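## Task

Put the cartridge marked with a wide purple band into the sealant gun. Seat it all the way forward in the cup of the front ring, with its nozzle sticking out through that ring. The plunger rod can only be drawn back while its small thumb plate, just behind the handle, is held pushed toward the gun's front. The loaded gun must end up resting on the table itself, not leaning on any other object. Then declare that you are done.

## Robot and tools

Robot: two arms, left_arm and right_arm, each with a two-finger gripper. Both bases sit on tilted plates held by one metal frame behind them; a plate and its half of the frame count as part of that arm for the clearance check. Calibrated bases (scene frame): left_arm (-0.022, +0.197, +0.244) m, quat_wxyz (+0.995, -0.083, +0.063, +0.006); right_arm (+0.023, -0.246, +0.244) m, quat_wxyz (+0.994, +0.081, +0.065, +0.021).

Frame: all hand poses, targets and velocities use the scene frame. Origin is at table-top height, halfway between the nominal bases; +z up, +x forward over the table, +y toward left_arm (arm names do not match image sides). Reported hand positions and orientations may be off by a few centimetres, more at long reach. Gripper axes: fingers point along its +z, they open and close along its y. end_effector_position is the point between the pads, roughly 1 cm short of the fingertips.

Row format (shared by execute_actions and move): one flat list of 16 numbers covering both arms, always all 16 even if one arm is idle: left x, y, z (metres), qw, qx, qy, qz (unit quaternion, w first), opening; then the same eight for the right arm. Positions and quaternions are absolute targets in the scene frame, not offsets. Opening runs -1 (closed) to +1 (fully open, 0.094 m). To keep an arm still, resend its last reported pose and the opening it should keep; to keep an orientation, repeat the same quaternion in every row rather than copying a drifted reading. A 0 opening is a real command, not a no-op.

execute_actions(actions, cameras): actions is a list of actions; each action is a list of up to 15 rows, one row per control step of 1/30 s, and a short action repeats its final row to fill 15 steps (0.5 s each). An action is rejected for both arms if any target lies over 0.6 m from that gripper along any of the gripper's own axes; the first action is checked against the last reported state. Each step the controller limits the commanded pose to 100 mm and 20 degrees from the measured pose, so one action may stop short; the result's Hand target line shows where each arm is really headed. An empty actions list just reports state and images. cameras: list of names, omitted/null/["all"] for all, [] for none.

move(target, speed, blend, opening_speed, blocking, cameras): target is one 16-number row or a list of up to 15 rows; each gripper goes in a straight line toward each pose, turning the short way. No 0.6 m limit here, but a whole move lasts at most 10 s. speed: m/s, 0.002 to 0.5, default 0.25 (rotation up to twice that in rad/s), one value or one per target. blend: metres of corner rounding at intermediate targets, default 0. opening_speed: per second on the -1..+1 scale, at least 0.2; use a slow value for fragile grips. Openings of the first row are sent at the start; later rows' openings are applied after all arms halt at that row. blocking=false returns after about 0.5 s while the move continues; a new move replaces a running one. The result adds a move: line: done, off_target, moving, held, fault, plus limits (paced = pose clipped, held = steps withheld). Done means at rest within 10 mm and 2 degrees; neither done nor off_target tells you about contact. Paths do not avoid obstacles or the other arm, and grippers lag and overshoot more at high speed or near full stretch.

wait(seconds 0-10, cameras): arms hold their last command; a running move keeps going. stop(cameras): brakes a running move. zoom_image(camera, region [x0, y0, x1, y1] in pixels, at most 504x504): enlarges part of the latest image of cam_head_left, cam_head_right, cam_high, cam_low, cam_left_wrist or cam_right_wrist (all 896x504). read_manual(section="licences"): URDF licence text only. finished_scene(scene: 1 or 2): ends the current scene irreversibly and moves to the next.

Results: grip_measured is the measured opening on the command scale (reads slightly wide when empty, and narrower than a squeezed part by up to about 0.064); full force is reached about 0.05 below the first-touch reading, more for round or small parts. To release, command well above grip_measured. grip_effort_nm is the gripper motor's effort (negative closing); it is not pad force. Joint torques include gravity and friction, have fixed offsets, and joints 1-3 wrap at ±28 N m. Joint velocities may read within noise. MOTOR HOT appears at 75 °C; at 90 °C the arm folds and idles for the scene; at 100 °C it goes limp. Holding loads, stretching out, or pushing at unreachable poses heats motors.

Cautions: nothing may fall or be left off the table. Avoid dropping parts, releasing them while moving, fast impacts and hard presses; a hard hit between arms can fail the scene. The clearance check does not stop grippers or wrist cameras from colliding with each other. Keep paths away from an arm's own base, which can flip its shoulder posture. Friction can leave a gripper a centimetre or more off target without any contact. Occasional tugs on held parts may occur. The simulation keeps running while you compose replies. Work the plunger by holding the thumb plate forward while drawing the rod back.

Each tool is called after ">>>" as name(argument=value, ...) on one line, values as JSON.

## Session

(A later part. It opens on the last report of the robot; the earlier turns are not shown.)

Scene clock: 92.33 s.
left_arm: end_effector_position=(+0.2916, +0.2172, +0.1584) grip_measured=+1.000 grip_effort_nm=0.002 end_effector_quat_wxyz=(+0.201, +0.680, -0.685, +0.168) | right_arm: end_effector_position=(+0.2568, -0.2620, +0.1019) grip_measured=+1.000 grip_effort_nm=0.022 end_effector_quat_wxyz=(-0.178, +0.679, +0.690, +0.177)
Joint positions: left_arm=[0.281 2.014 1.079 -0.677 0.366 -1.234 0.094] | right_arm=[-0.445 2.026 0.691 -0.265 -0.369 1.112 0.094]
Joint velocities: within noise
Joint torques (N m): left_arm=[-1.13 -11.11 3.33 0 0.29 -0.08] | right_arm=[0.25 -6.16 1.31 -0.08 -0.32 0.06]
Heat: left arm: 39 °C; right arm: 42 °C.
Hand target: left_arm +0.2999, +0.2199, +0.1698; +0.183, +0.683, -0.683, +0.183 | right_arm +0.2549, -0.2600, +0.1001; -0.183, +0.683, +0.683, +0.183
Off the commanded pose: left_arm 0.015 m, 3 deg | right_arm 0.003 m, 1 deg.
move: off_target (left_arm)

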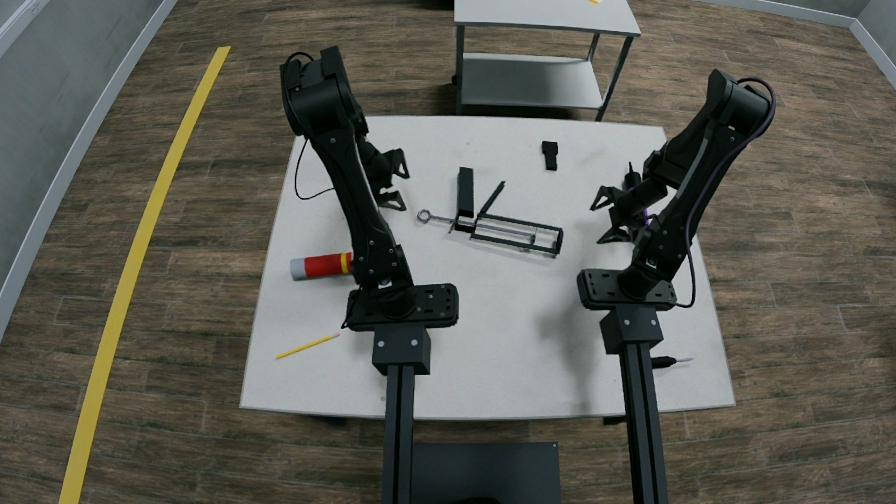

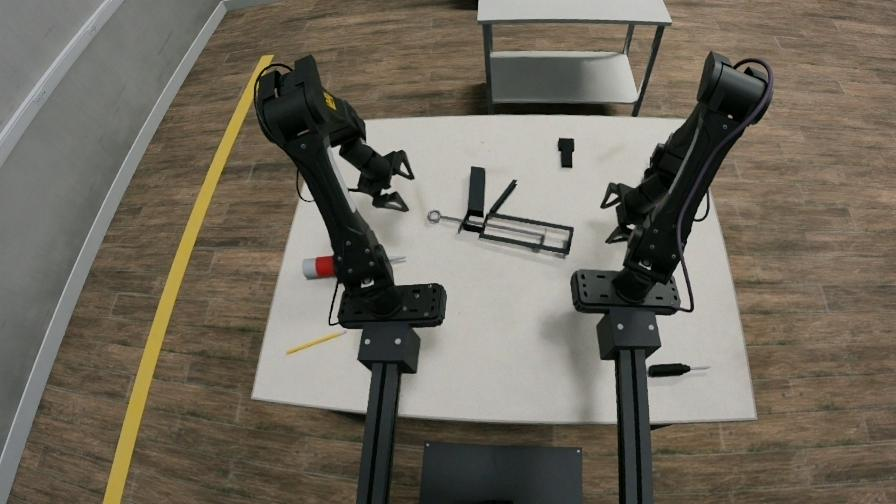

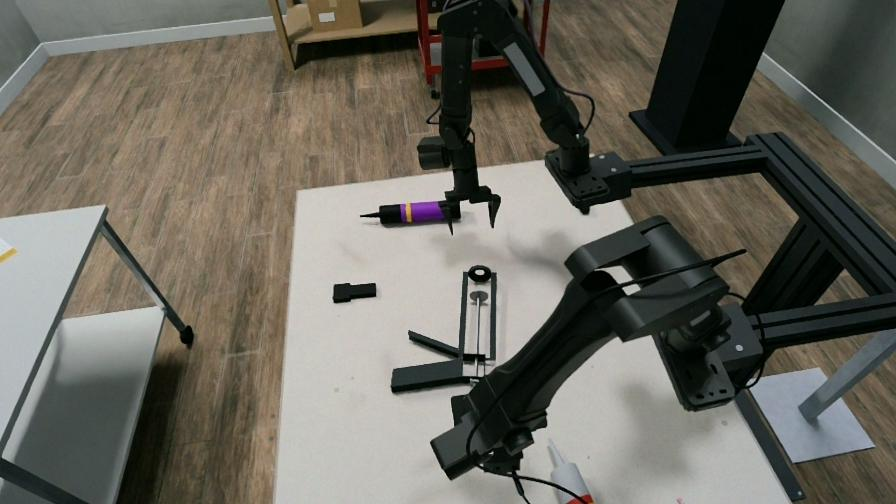

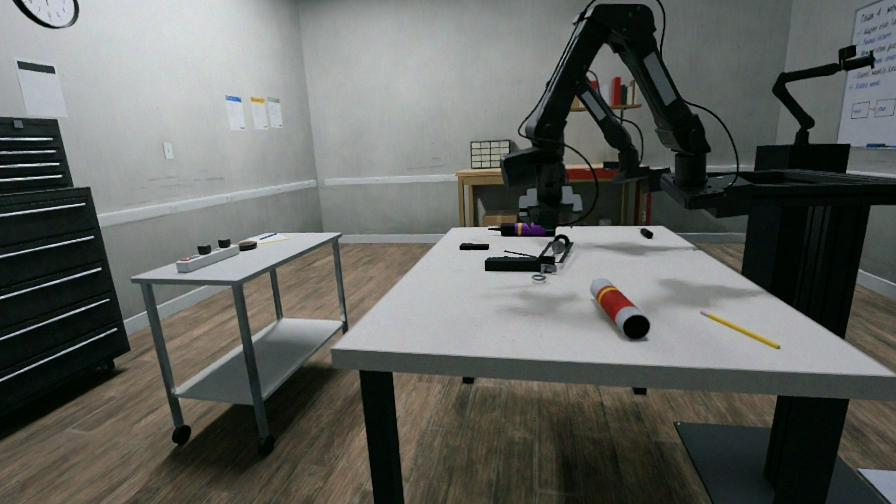

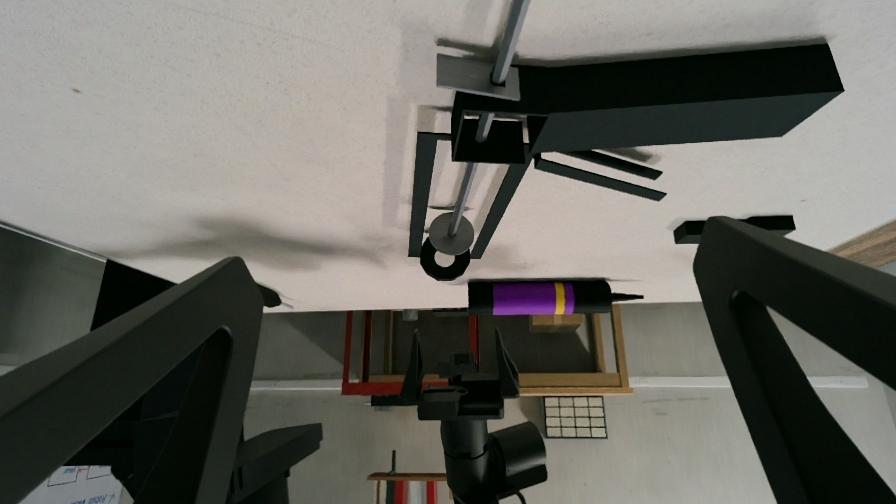

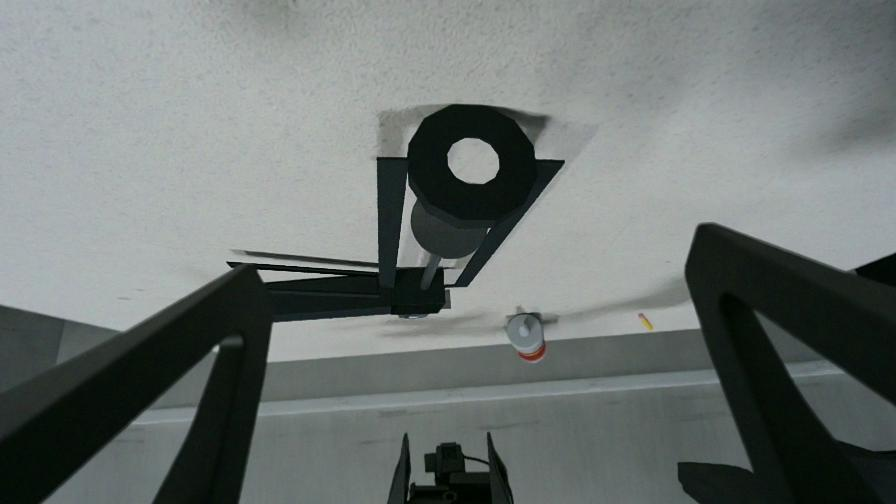

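>>> move(target=[0.344,0.233,0.11,0.205,0.589,-0.766,0.158,1,0.306,0.062,0.13,0,0.1297,0.9916,0,1])

Scene clock: 121.00 s.
left_arm: end_effector_position=(+0.3465, +0.2364, +0.1154) grip_measured=+1.000 grip_effort_nm=-0.007 end_effector_quat_wxyz=(-0.193, -0.596, +0.762, -0.163) | right_arm: end_effector_position=(+0.3069, +0.0603, +0.1317) grip_measured=+1.000 grip_effort_nm=0.017 end_effector_quat_wxyz=(-0.003, +0.139, +0.990, +0.010)
Joint positions: left_arm=[0.281 2.31 1.442 -0.788 0.323 -0.998 0.094] | right_arm=[0.801 2.454 1.523 -0.656 0.189 1.122 0.094]
Joint velocities: within noise
Joint torques (N m): left_arm=[-2.04 -7.54 6.04 -0.32 0.19 0.14] | right_arm=[3.58 -10.04 7.17 0.05 0.16 -0.01]
Heat: left arm: 39 °C; right arm: 39 °C.
Hand target: left_arm +0.3439, +0.2330, +0.1101; -0.205, -0.589, +0.766, -0.158 | right_arm +0.3058, +0.0619, +0.1300; +0.000, +0.130, +0.992, +0.000
Off the commanded pose: left_arm 0.007 m, 2 deg | right_arm 0.003 m, 2 deg.
move: done

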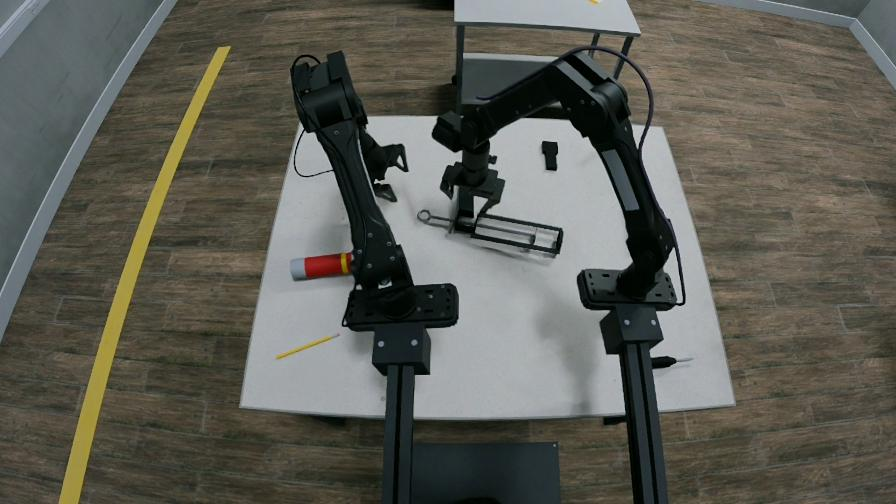

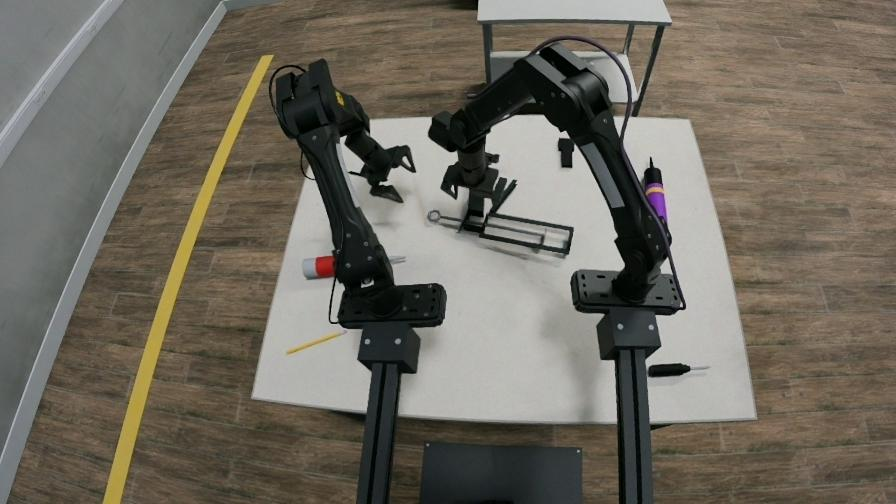

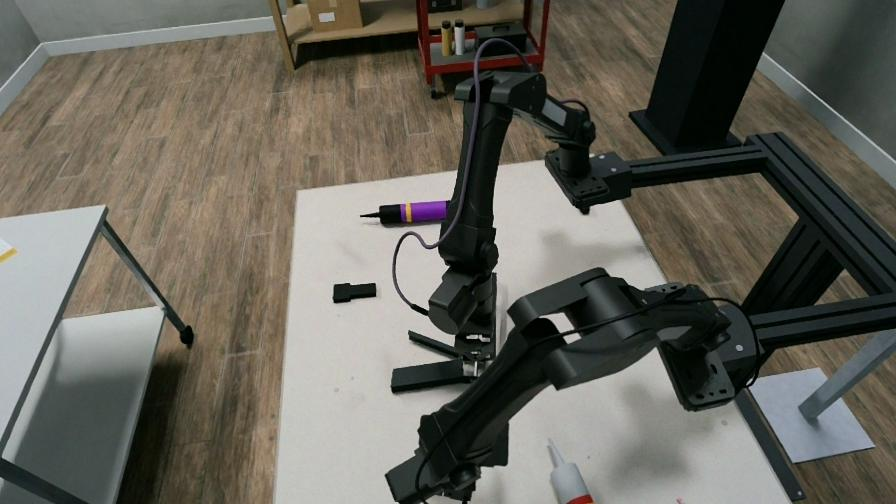

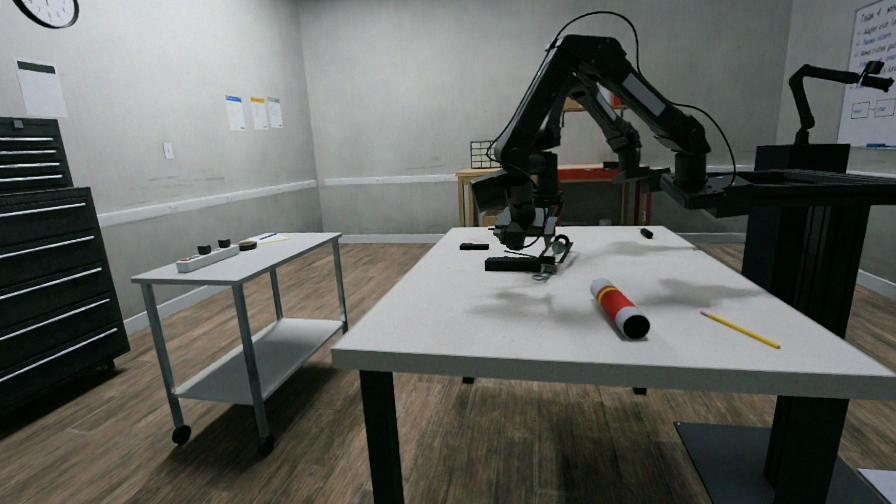

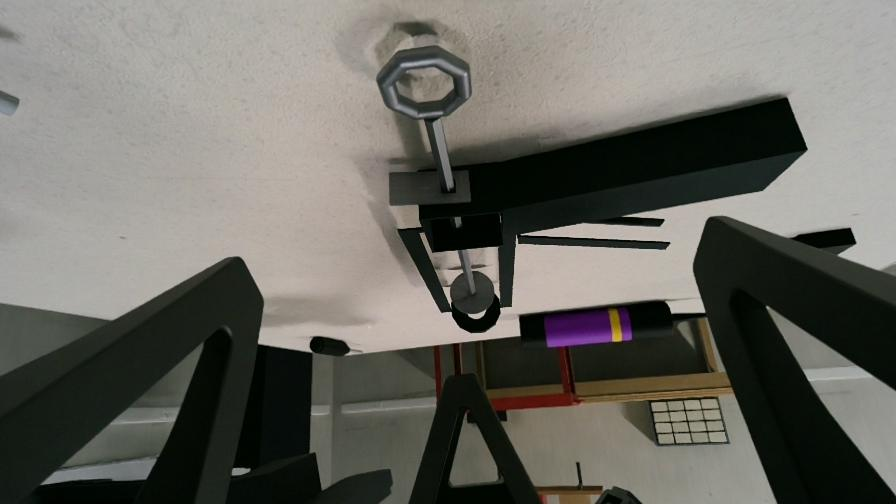

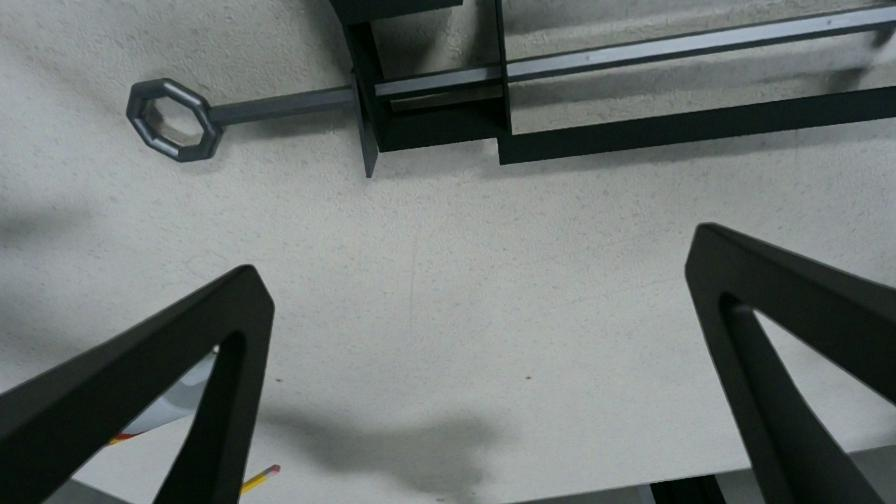

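>>> move(target=[0.344,0.233,0.11,0.205,0.589,-0.766,0.158,1,0.3005,0.0735,0.07,0,0.1253,0.992,0,1], cameras=["cam_right_wrist","cam_left_wrist","cam_high"], speed=0.12)

Scene clock: 131.97 s.
left_arm: end_effector_position=(+0.3463, +0.2364, +0.1154) grip_measured=+1.000 grip_effort_nm=-0.002 end_effector_quat_wxyz=(-0.194, -0.596, +0.762, -0.163) | right_arm: end_effector_position=(+0.2965, +0.0671, +0.0719) grip_measured=+1.000 grip_effort_nm=0.017 end_effector_quat_wxyz=(-0.012, +0.131, +0.991, -0.004)
Joint positions: left_arm=[0.281 2.31 1.442 -0.789 0.322 -0.998 0.094] | right_arm=[0.801 2.63 1.573 -0.563 0.19 1.112 0.094]
Joint velocities: within noise
Joint torques (N m): left_arm=[-2.03 -7.57 5.98 -0.32 0.19 0.15] | right_arm=[3.47 -10.8 6.26 0.34 0.15 -0.05]
Heat: left arm: 36 °C; right arm: 41 °C.
Hand target: left_arm +0.3439, +0.2330, +0.1101; -0.205, -0.589, +0.766, -0.158 | right_arm +0.3003, +0.0734, +0.0702; +0.000, +0.125, +0.992, +0.000
Off the commanded pose: left_arm 0.007 m, 2 deg | right_arm 0.008 m, 2 deg.
move: done
Images, in order (width x height): cam_high 896x504, cam_left_wrist 896x504, cam_right_wrist 896x504.

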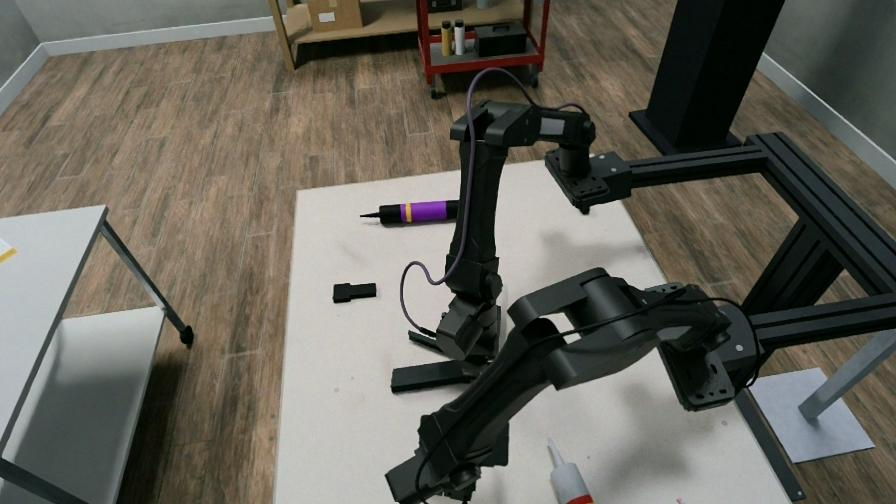

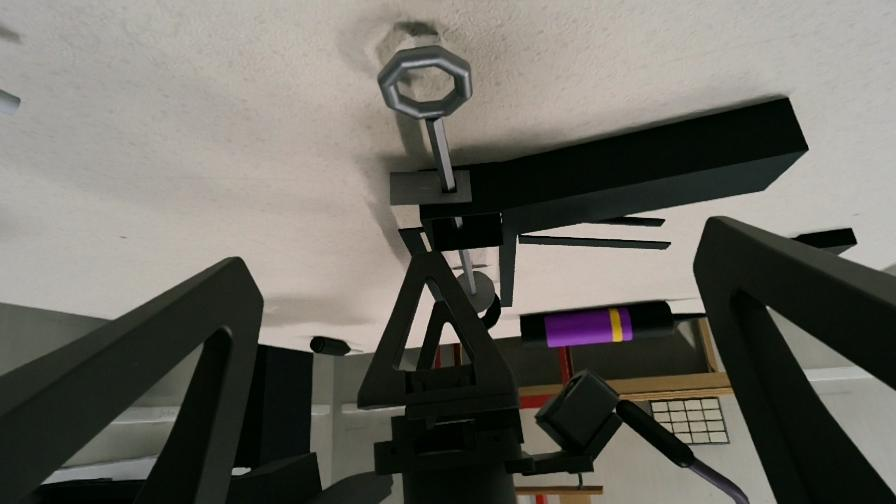

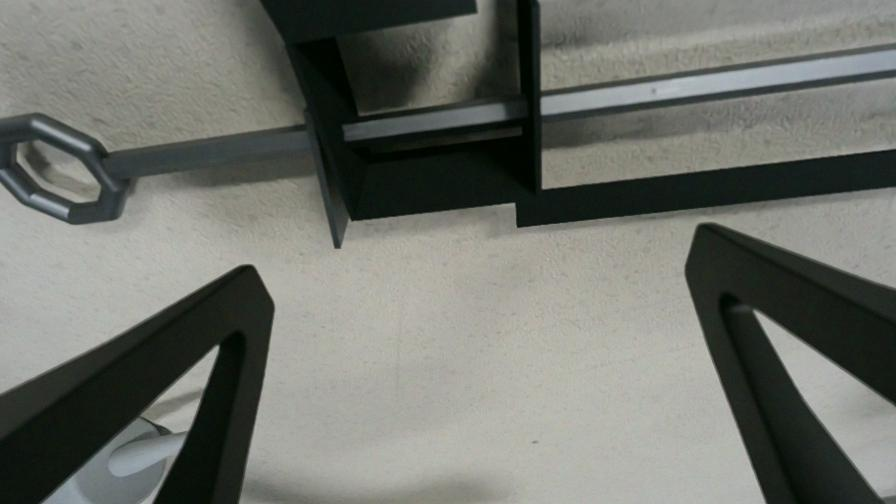

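>>> move(target=[0.344,0.233,0.11,0.205,0.589,-0.766,0.158,1,0.304,0.078,0.038,0,0.1253,0.992,0,1], cameras=["cam_right_wrist","cam_left_wrist"], speed=0.08)

Scene clock: 138.60 s.
left_arm: end_effector_position=(+0.3462, +0.2364, +0.1155) grip_measured=+1.000 grip_effort_nm=0.002 end_effector_quat_wxyz=(-0.194, -0.595, +0.763, -0.163) | right_arm: end_effector_position=(+0.2966, +0.0766, +0.0420) grip_measured=+1.000 grip_effort_nm=0.017 end_effector_quat_wxyz=(-0.010, +0.124, +0.992, -0.001)
Joint positions: left_arm=[0.281 2.31 1.442 -0.789 0.322 -0.998 0.094] | right_arm=[0.801 2.733 1.638 -0.52 0.19 1.097 0.094]
Joint velocities: within noise
Joint torques (N m): left_arm=[-2.14 -7.6 5.97 -0.32 0.14 0.19] | right_arm=[2.28 -10.91 6.11 0.33 0.14 -0.03]
Heat: left arm: 35 °C; right arm: 43 °C.
Hand target: left_arm +0.3439, +0.2330, +0.1101; -0.205, -0.589, +0.766, -0.158 | right_arm +0.3038, +0.0779, +0.0382; +0.000, +0.125, +0.992, +0.000
Off the commanded pose: left_arm 0.007 m, 2 deg | right_arm 0.009 m, 1 deg.
move: done
Images, in order (width x height): cam_left_wrist 896x504, cam_right_wrist 896x504.

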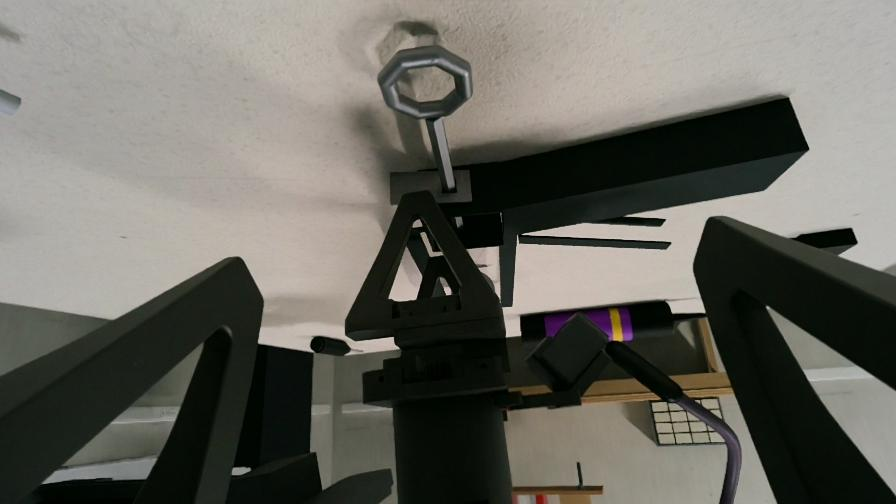

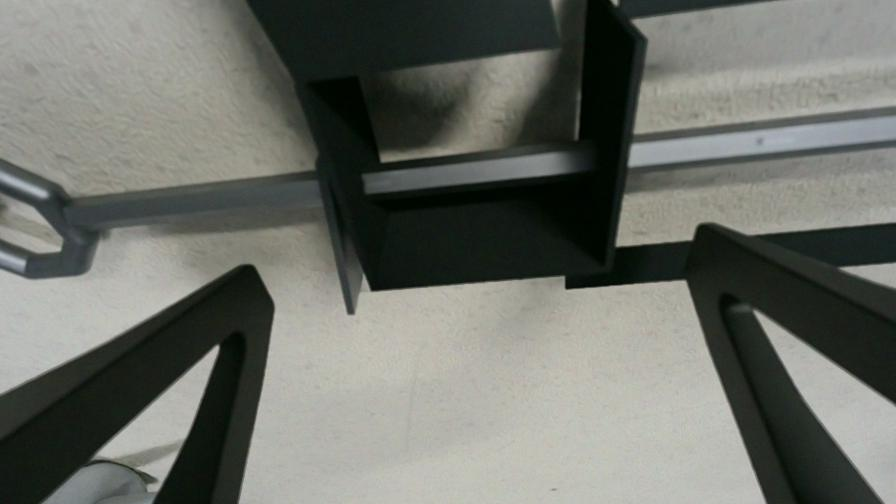

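>>> move(target=[0.344,0.233,0.11,0.205,0.589,-0.766,0.158,1,0.313,0.076,0.045,0,0.1253,0.992,0,1], cameras=["cam_right_wrist"], speed=0.08)

Scene clock: 146.80 s.
left_arm: end_effector_position=(+0.3462, +0.2365, +0.1154) grip_measured=+1.000 grip_effort_nm=-0.002 end_effector_quat_wxyz=(-0.194, -0.595, +0.763, -0.162) | right_arm: end_effector_position=(+0.3070, +0.0775, +0.0438) grip_measured=+1.000 grip_effort_nm=0.017 end_effector_quat_wxyz=(-0.006, +0.126, +0.992, +0.005)
Joint positions: left_arm=[0.281 2.31 1.442 -0.789 0.322 -0.998 0.094] | right_arm=[0.786 2.733 1.656 -0.52 0.192 1.082 0.094]
Joint velocities: within noise
Joint torques (N m): left_arm=[-2.03 -7.58 6.05 -0.32 0.17 0.17] | right_arm=[2.33 -12.07 6.15 0.09 0.14 -0.07]
Heat: left arm: 35 °C; right arm: 43 °C.
Hand target: left_arm +0.3439, +0.2330, +0.1101; -0.204, -0.589, +0.766, -0.158 | right_arm +0.3129, +0.0759, +0.0450; +0.000, +0.125, +0.992, +0.000
Off the commanded pose: left_arm 0.007 m, 2 deg | right_arm 0.006 m, 1 deg.
move: done
Images, in order (width x height): cam_right_wrist 896x504.

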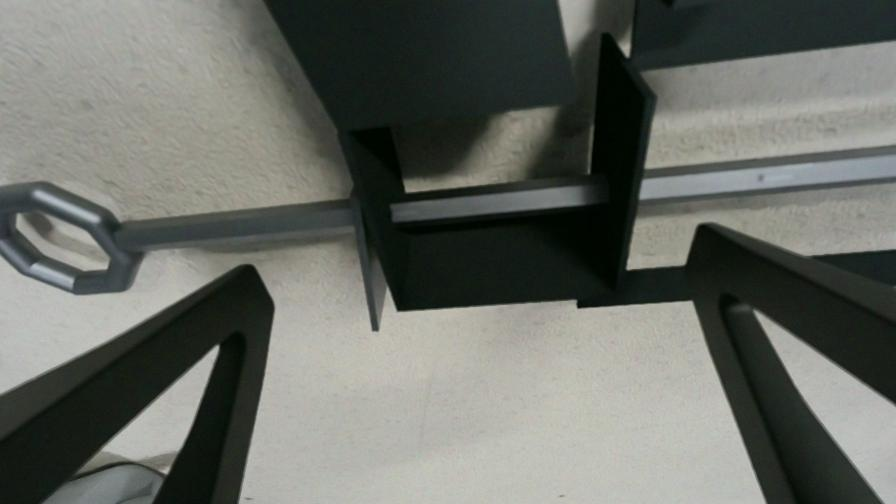

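>>> move(target=[0.344,0.233,0.11,0.205,0.589,-0.766,0.158,1,0.308,0.076,0.036,0,0.1253,0.992,0,1], cameras=["cam_right_wrist"], speed=0.08)

Scene clock: 152.90 s.
left_arm: end_effector_position=(+0.3461, +0.2364, +0.1155) grip_measured=+1.000 grip_effort_nm=-0.007 end_effector_quat_wxyz=(-0.194, -0.595, +0.763, -0.162) | right_arm: end_effector_position=(+0.3070, +0.0775, +0.0438) grip_measured=+1.000 grip_effort_nm=0.017 end_effector_quat_wxyz=(-0.006, +0.125, +0.992, +0.005)
Joint positions: left_arm=[0.281 2.31 1.442 -0.789 0.322 -0.998 0.094] | right_arm=[0.786 2.733 1.656 -0.52 0.192 1.082 0.094]
Joint velocities: within noise
Joint torques (N m): left_arm=[-2.02 -7.57 6.01 -0.34 0.15 0.16] | right_arm=[2.67 -10.5 5.24 0.36 0.14 -0.01]
Heat: left arm: 34 °C; right arm: 43 °C.
Hand target: left_arm +0.3439, +0.2330, +0.1101; -0.205, -0.589, +0.766, -0.158 | right_arm +0.3078, +0.0758, +0.0361; +0.000, +0.125, +0.992, +0.000
Off the commanded pose: left_arm 0.007 m, 2 deg | right_arm 0.008 m, 1 deg.
move: done
Images, in order (width x height): cam_right_wrist 896x504.

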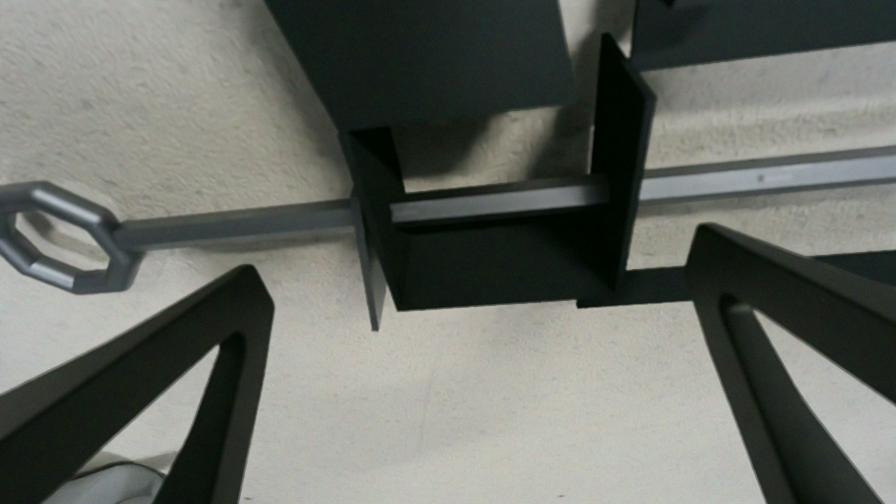

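>>> move(target=[0.344,0.233,0.11,0.205,0.589,-0.766,0.158,1,0.307,0.075,0.028,0,0.1253,0.992,0,1], cameras=["cam_right_wrist","cam_left_wrist"], speed=0.08)

Scene clock: 155.47 s.
left_arm: end_effector_position=(+0.3461, +0.2364, +0.1155) grip_measured=+1.000 grip_effort_nm=-0.002 end_effector_quat_wxyz=(-0.194, -0.595, +0.763, -0.162) | right_arm: end_effector_position=(+0.3035, +0.0765, +0.0345) grip_measured=+1.000 grip_effort_nm=0.017 end_effector_quat_wxyz=(-0.007, +0.125, +0.992, +0.003)
Joint positions: left_arm=[0.281 2.31 1.442 -0.789 0.322 -0.998 0.094] | right_arm=[0.786 2.755 1.656 -0.502 0.192 1.082 0.094]
Joint velocities: within noise
Joint torques (N m): left_arm=[-2.09 -7.5 5.86 -0.33 0.15 0.15] | right_arm=[2.36 -10.86 5.2 0.33 0.15 -0.04]
Heat: left arm: 34 °C; right arm: 43 °C.
Hand target: left_arm +0.3439, +0.2330, +0.1101; -0.205, -0.589, +0.766, -0.158 | right_arm +0.3069, +0.0748, +0.0282; +0.000, +0.125, +0.992, +0.000
Off the commanded pose: left_arm 0.007 m, 2 deg | right_arm 0.008 m, 1 deg.
move: done
Images, in order (width x height): cam_left_wrist 896x504, cam_right_wrist 896x504.

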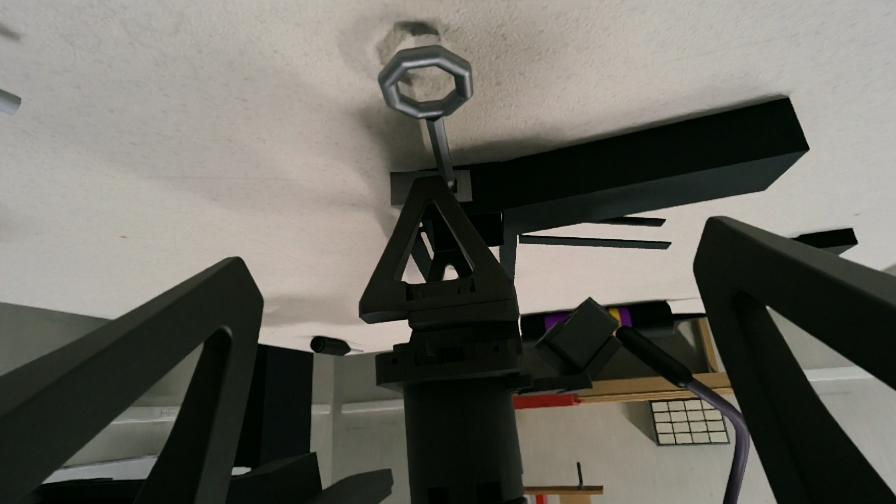

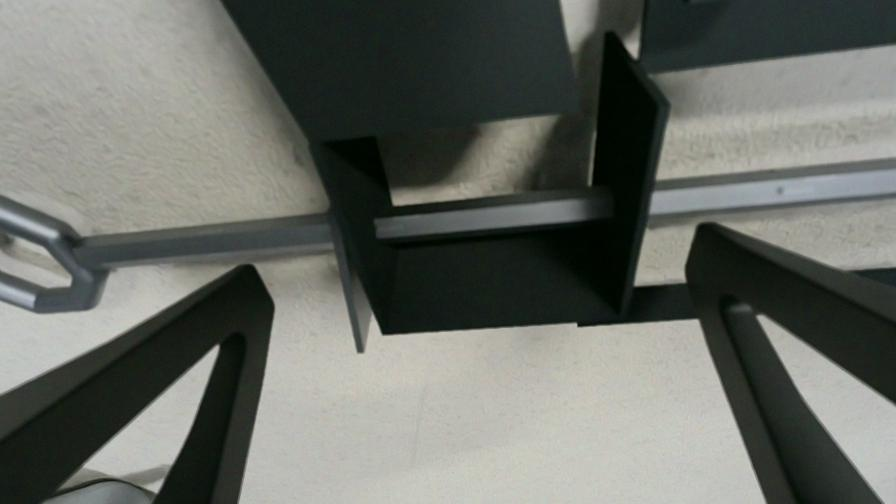

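>>> move(target=[0.344,0.233,0.11,0.205,0.589,-0.766,0.158,1,0.307,0.075,0.028,0,0.1253,0.992,0,0.3], cameras=["cam_right_wrist"], opening_speed=0.4)

>>> move(target=[0.344,0.233,0.11,0.205,0.589,-0.766,0.158,1,0.307,0.075,0.028,0,0.1253,0.992,0,0.1], cameras=["cam_right_wrist","cam_left_wrist"], opening_speed=0.2)

Scene clock: 162.93 s.
left_arm: end_effector_position=(+0.3461, +0.2364, +0.1155) grip_measured=+1.000 grip_effort_nm=-0.007 end_effector_quat_wxyz=(-0.194, -0.595, +0.763, -0.162) | right_arm: end_effector_position=(+0.3033, +0.0756, +0.0342) grip_measured=+0.303 grip_effort_nm=-0.134 end_effector_quat_wxyz=(-0.007, +0.124, +0.992, +0.001)
Joint positions: left_arm=[0.281 2.31 1.442 -0.789 0.322 -0.998 0.094] | right_arm=[0.786 2.756 1.656 -0.504 0.195 1.081 0.061]
Joint velocities: within noise
Joint torques (N m): left_arm=[-2.07 -7.56 5.96 -0.35 0.16 0.14] | right_arm=[2.33 -10.82 5.23 0.4 0.12 -0.04]
Heat: left arm: 34 °C; right arm: 43 °C.
Hand target: left_arm +0.3439, +0.2330, +0.1101; -0.205, -0.589, +0.766, -0.158 | right_arm +0.3068, +0.0749, +0.0281; +0.000, +0.125, +0.992, +0.000
Off the commanded pose: left_arm 0.007 m, 2 deg | right_arm 0.007 m, 1 deg.
move: done
Images, in order (width x height): cam_right_wrist 896x504.

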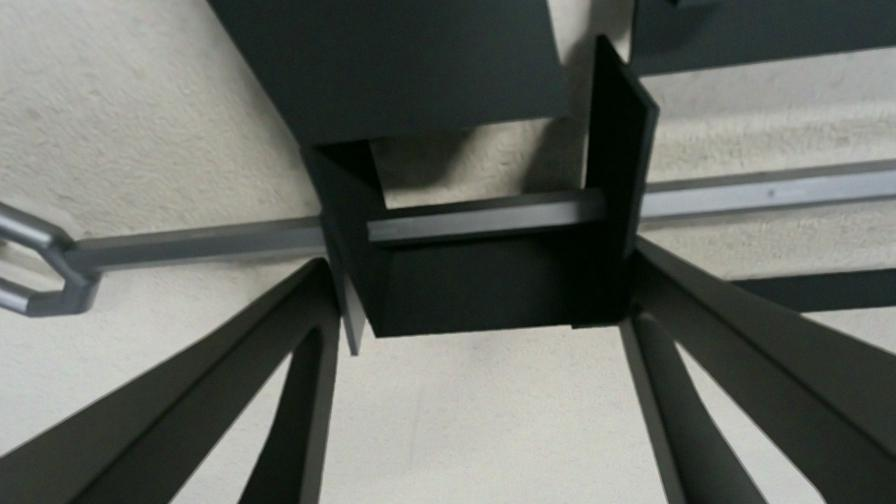

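Scene clock: 164.13 s.
left_arm: end_effector_position=(+0.3461, +0.2364, +0.1155) grip_measured=+1.000 grip_effort_nm=-0.002 end_effector_quat_wxyz=(-0.194, -0.595, +0.763, -0.162) | right_arm: end_effector_position=(+0.3032, +0.0752, +0.0342) grip_measured=+0.148 grip_effort_nm=-0.994 end_effector_quat_wxyz=(-0.007, +0.124, +0.992, +0.000)
Joint positions: left_arm=[0.281 2.31 1.442 -0.789 0.322 -0.998 0.094] | right_arm=[0.786 2.756 1.656 -0.506 0.196 1.081 0.054]
Joint velocities: within noise
Joint torques (N m): left_arm=[-2.03 -7.54 6.04 -0.33 0.17 0.19] | right_arm=[2.39 -10.86 5.12 0.39 0.12 -0.04]
Heat: left arm: 34 °C; right arm: 42 °C.
Hand target: left_arm +0.3439, +0.2330, +0.1101; -0.205, -0.589, +0.766, -0.158 | right_arm +0.3068, +0.0748, +0.0281; +0.000, +0.125, +0.992, +0.000
Off the commanded pose: left_arm 0.007 m, 2 deg | right_arm 0.007 m, 1 deg.
move: done
Images, in order (width x height): cam_left_wrist 896x504, cam_right_wrist 896x504.

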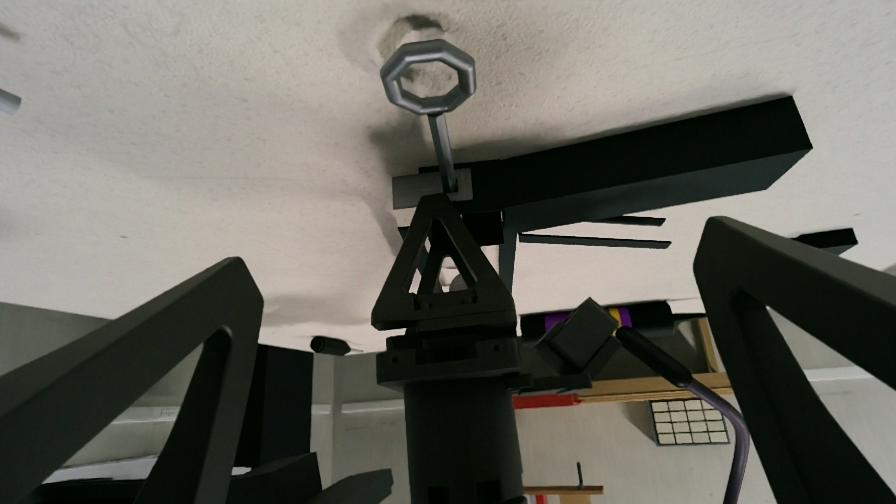

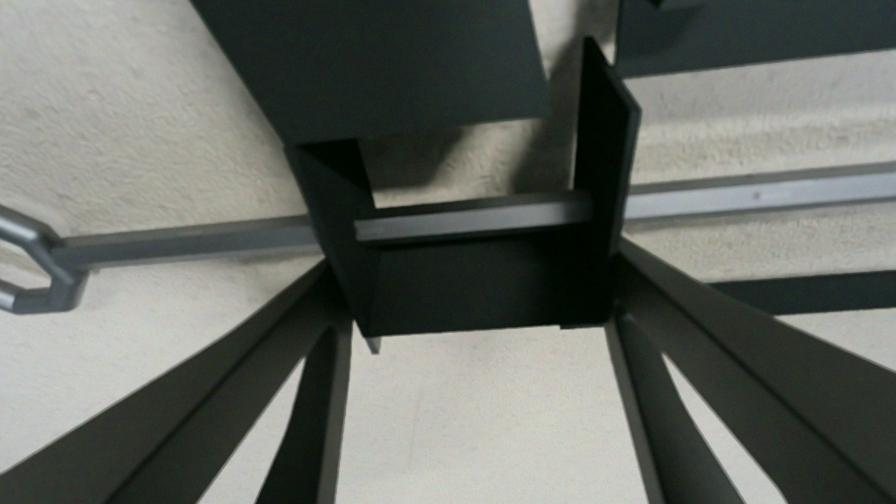

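>>> move(target=[0.328,0.205,0.048,0.205,0.589,-0.766,0.158,1,0.307,0.075,0.028,0,0.1253,0.992,0,0.1], cameras=["cam_right_wrist","cam_left_wrist"], speed=0.1)

Scene clock: 176.63 s.
left_arm: end_effector_position=(+0.3317, +0.2130, +0.0555) grip_measured=+1.000 grip_effort_nm=0.002 end_effector_quat_wxyz=(-0.197, -0.590, +0.766, -0.160) | right_arm: end_effector_position=(+0.3032, +0.0752, +0.0342) grip_measured=+0.147 grip_effort_nm=-1.004 end_effector_quat_wxyz=(-0.007, +0.124, +0.992, +0.000)
Joint positions: left_arm=[0.252 2.451 1.383 -0.592 0.322 -1.014 0.094] | right_arm=[0.786 2.756 1.656 -0.506 0.196 1.081 0.054]
Joint velocities: within noise
Joint torques (N m): left_arm=[-2.81 -7.75 3 -0.02 0.2 -0.12] | right_arm=[2.37 -10.91 5.16 0.4 0.12 0]
Heat: left arm: 34 °C; right arm: 42 °C.
Hand target: left_arm +0.3277, +0.2052, +0.0483; -0.205, -0.589, +0.766, -0.158 | right_arm +0.3068, +0.0748, +0.0281; +0.000, +0.125, +0.992, +0.000
Off the commanded pose: left_arm 0.012 m, 1 deg | right_arm 0.007 m, 1 deg.
move: off_target (left_arm)
Images, in order (width x height): cam_left_wrist 896x504, cam_right_wrist 896x504.

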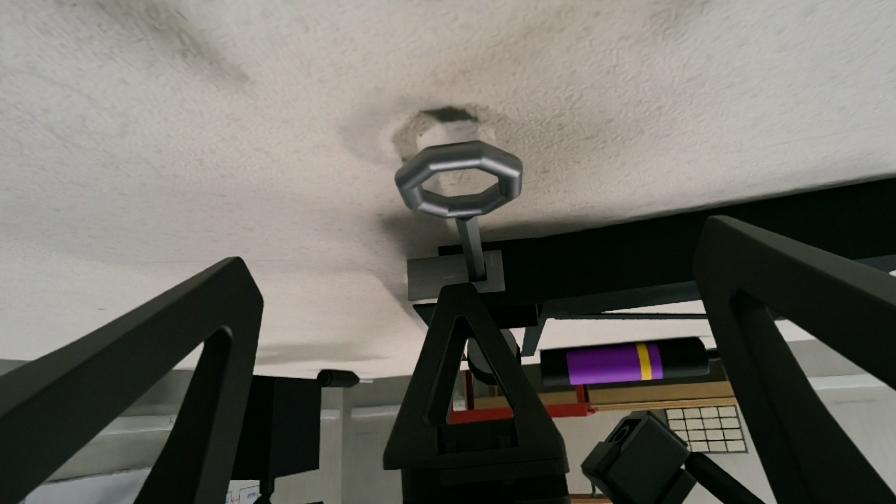

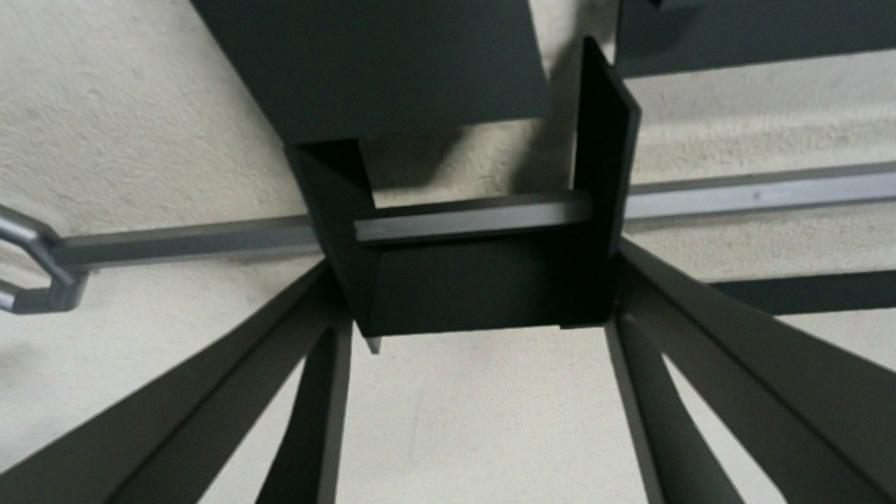

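>>> move(target=[0.320,0.175,0.008,0.205,0.589,-0.766,0.158,1,0.307,0.075,0.028,0,0.1253,0.992,0,0.1], cameras=["cam_right_wrist","cam_left_wrist"], speed=0.08)

Scene clock: 186.87 s.
left_arm: end_effector_position=(+0.3258, +0.1836, +0.0153) grip_measured=+1.000 grip_effort_nm=0.002 end_effector_quat_wxyz=(-0.196, -0.590, +0.767, -0.159) | right_arm: end_effector_position=(+0.3032, +0.0752, +0.0342) grip_measured=+0.147 grip_effort_nm=-1.004 end_effector_quat_wxyz=(-0.007, +0.124, +0.992, +0.000)
Joint positions: left_arm=[0.194 2.564 1.367 -0.442 0.322 -1.073 0.094] | right_arm=[0.786 2.756 1.656 -0.506 0.196 1.081 0.054]
Joint velocities: within noise
Joint torques (N m): left_arm=[-2.76 -7.58 2.36 0 0.26 -0.11] | right_arm=[2.43 -10.85 5.29 0.4 0.11 -0.05]
Heat: left arm: 34 °C; right arm: 42 °C.
Hand target: left_arm +0.3198, +0.1752, +0.0083; -0.205, -0.589, +0.766, -0.158 | right_arm +0.3068, +0.0748, +0.0281; +0.000, +0.125, +0.992, +0.000
Off the commanded pose: left_arm 0.013 m, 1 deg | right_arm 0.007 m, 1 deg.
move: off_target (left_arm)
Images, in order (width x height): cam_left_wrist 896x504, cam_right_wrist 896x504.

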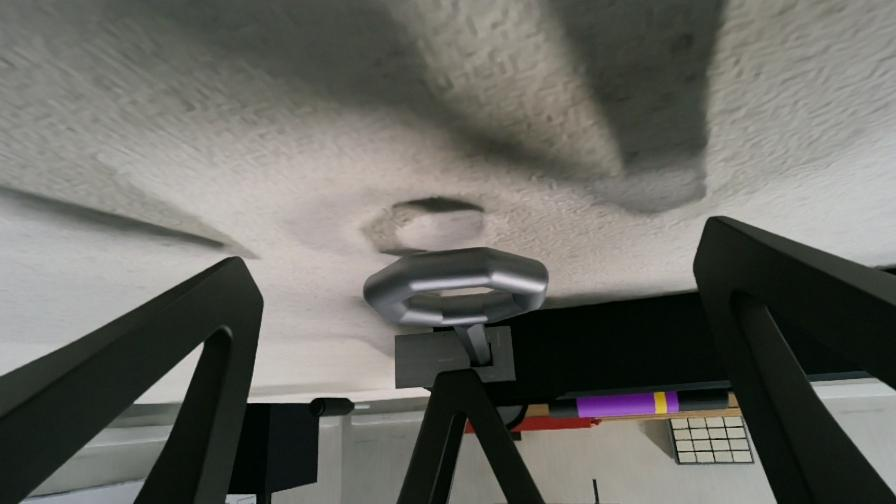

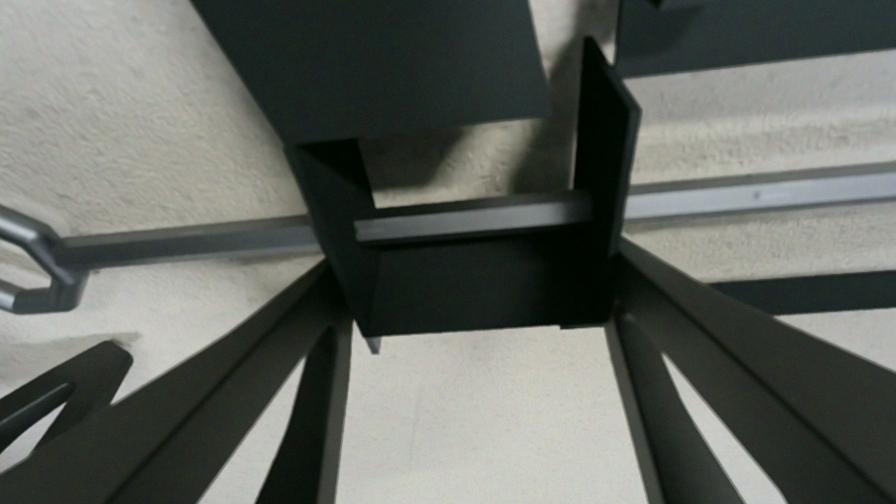

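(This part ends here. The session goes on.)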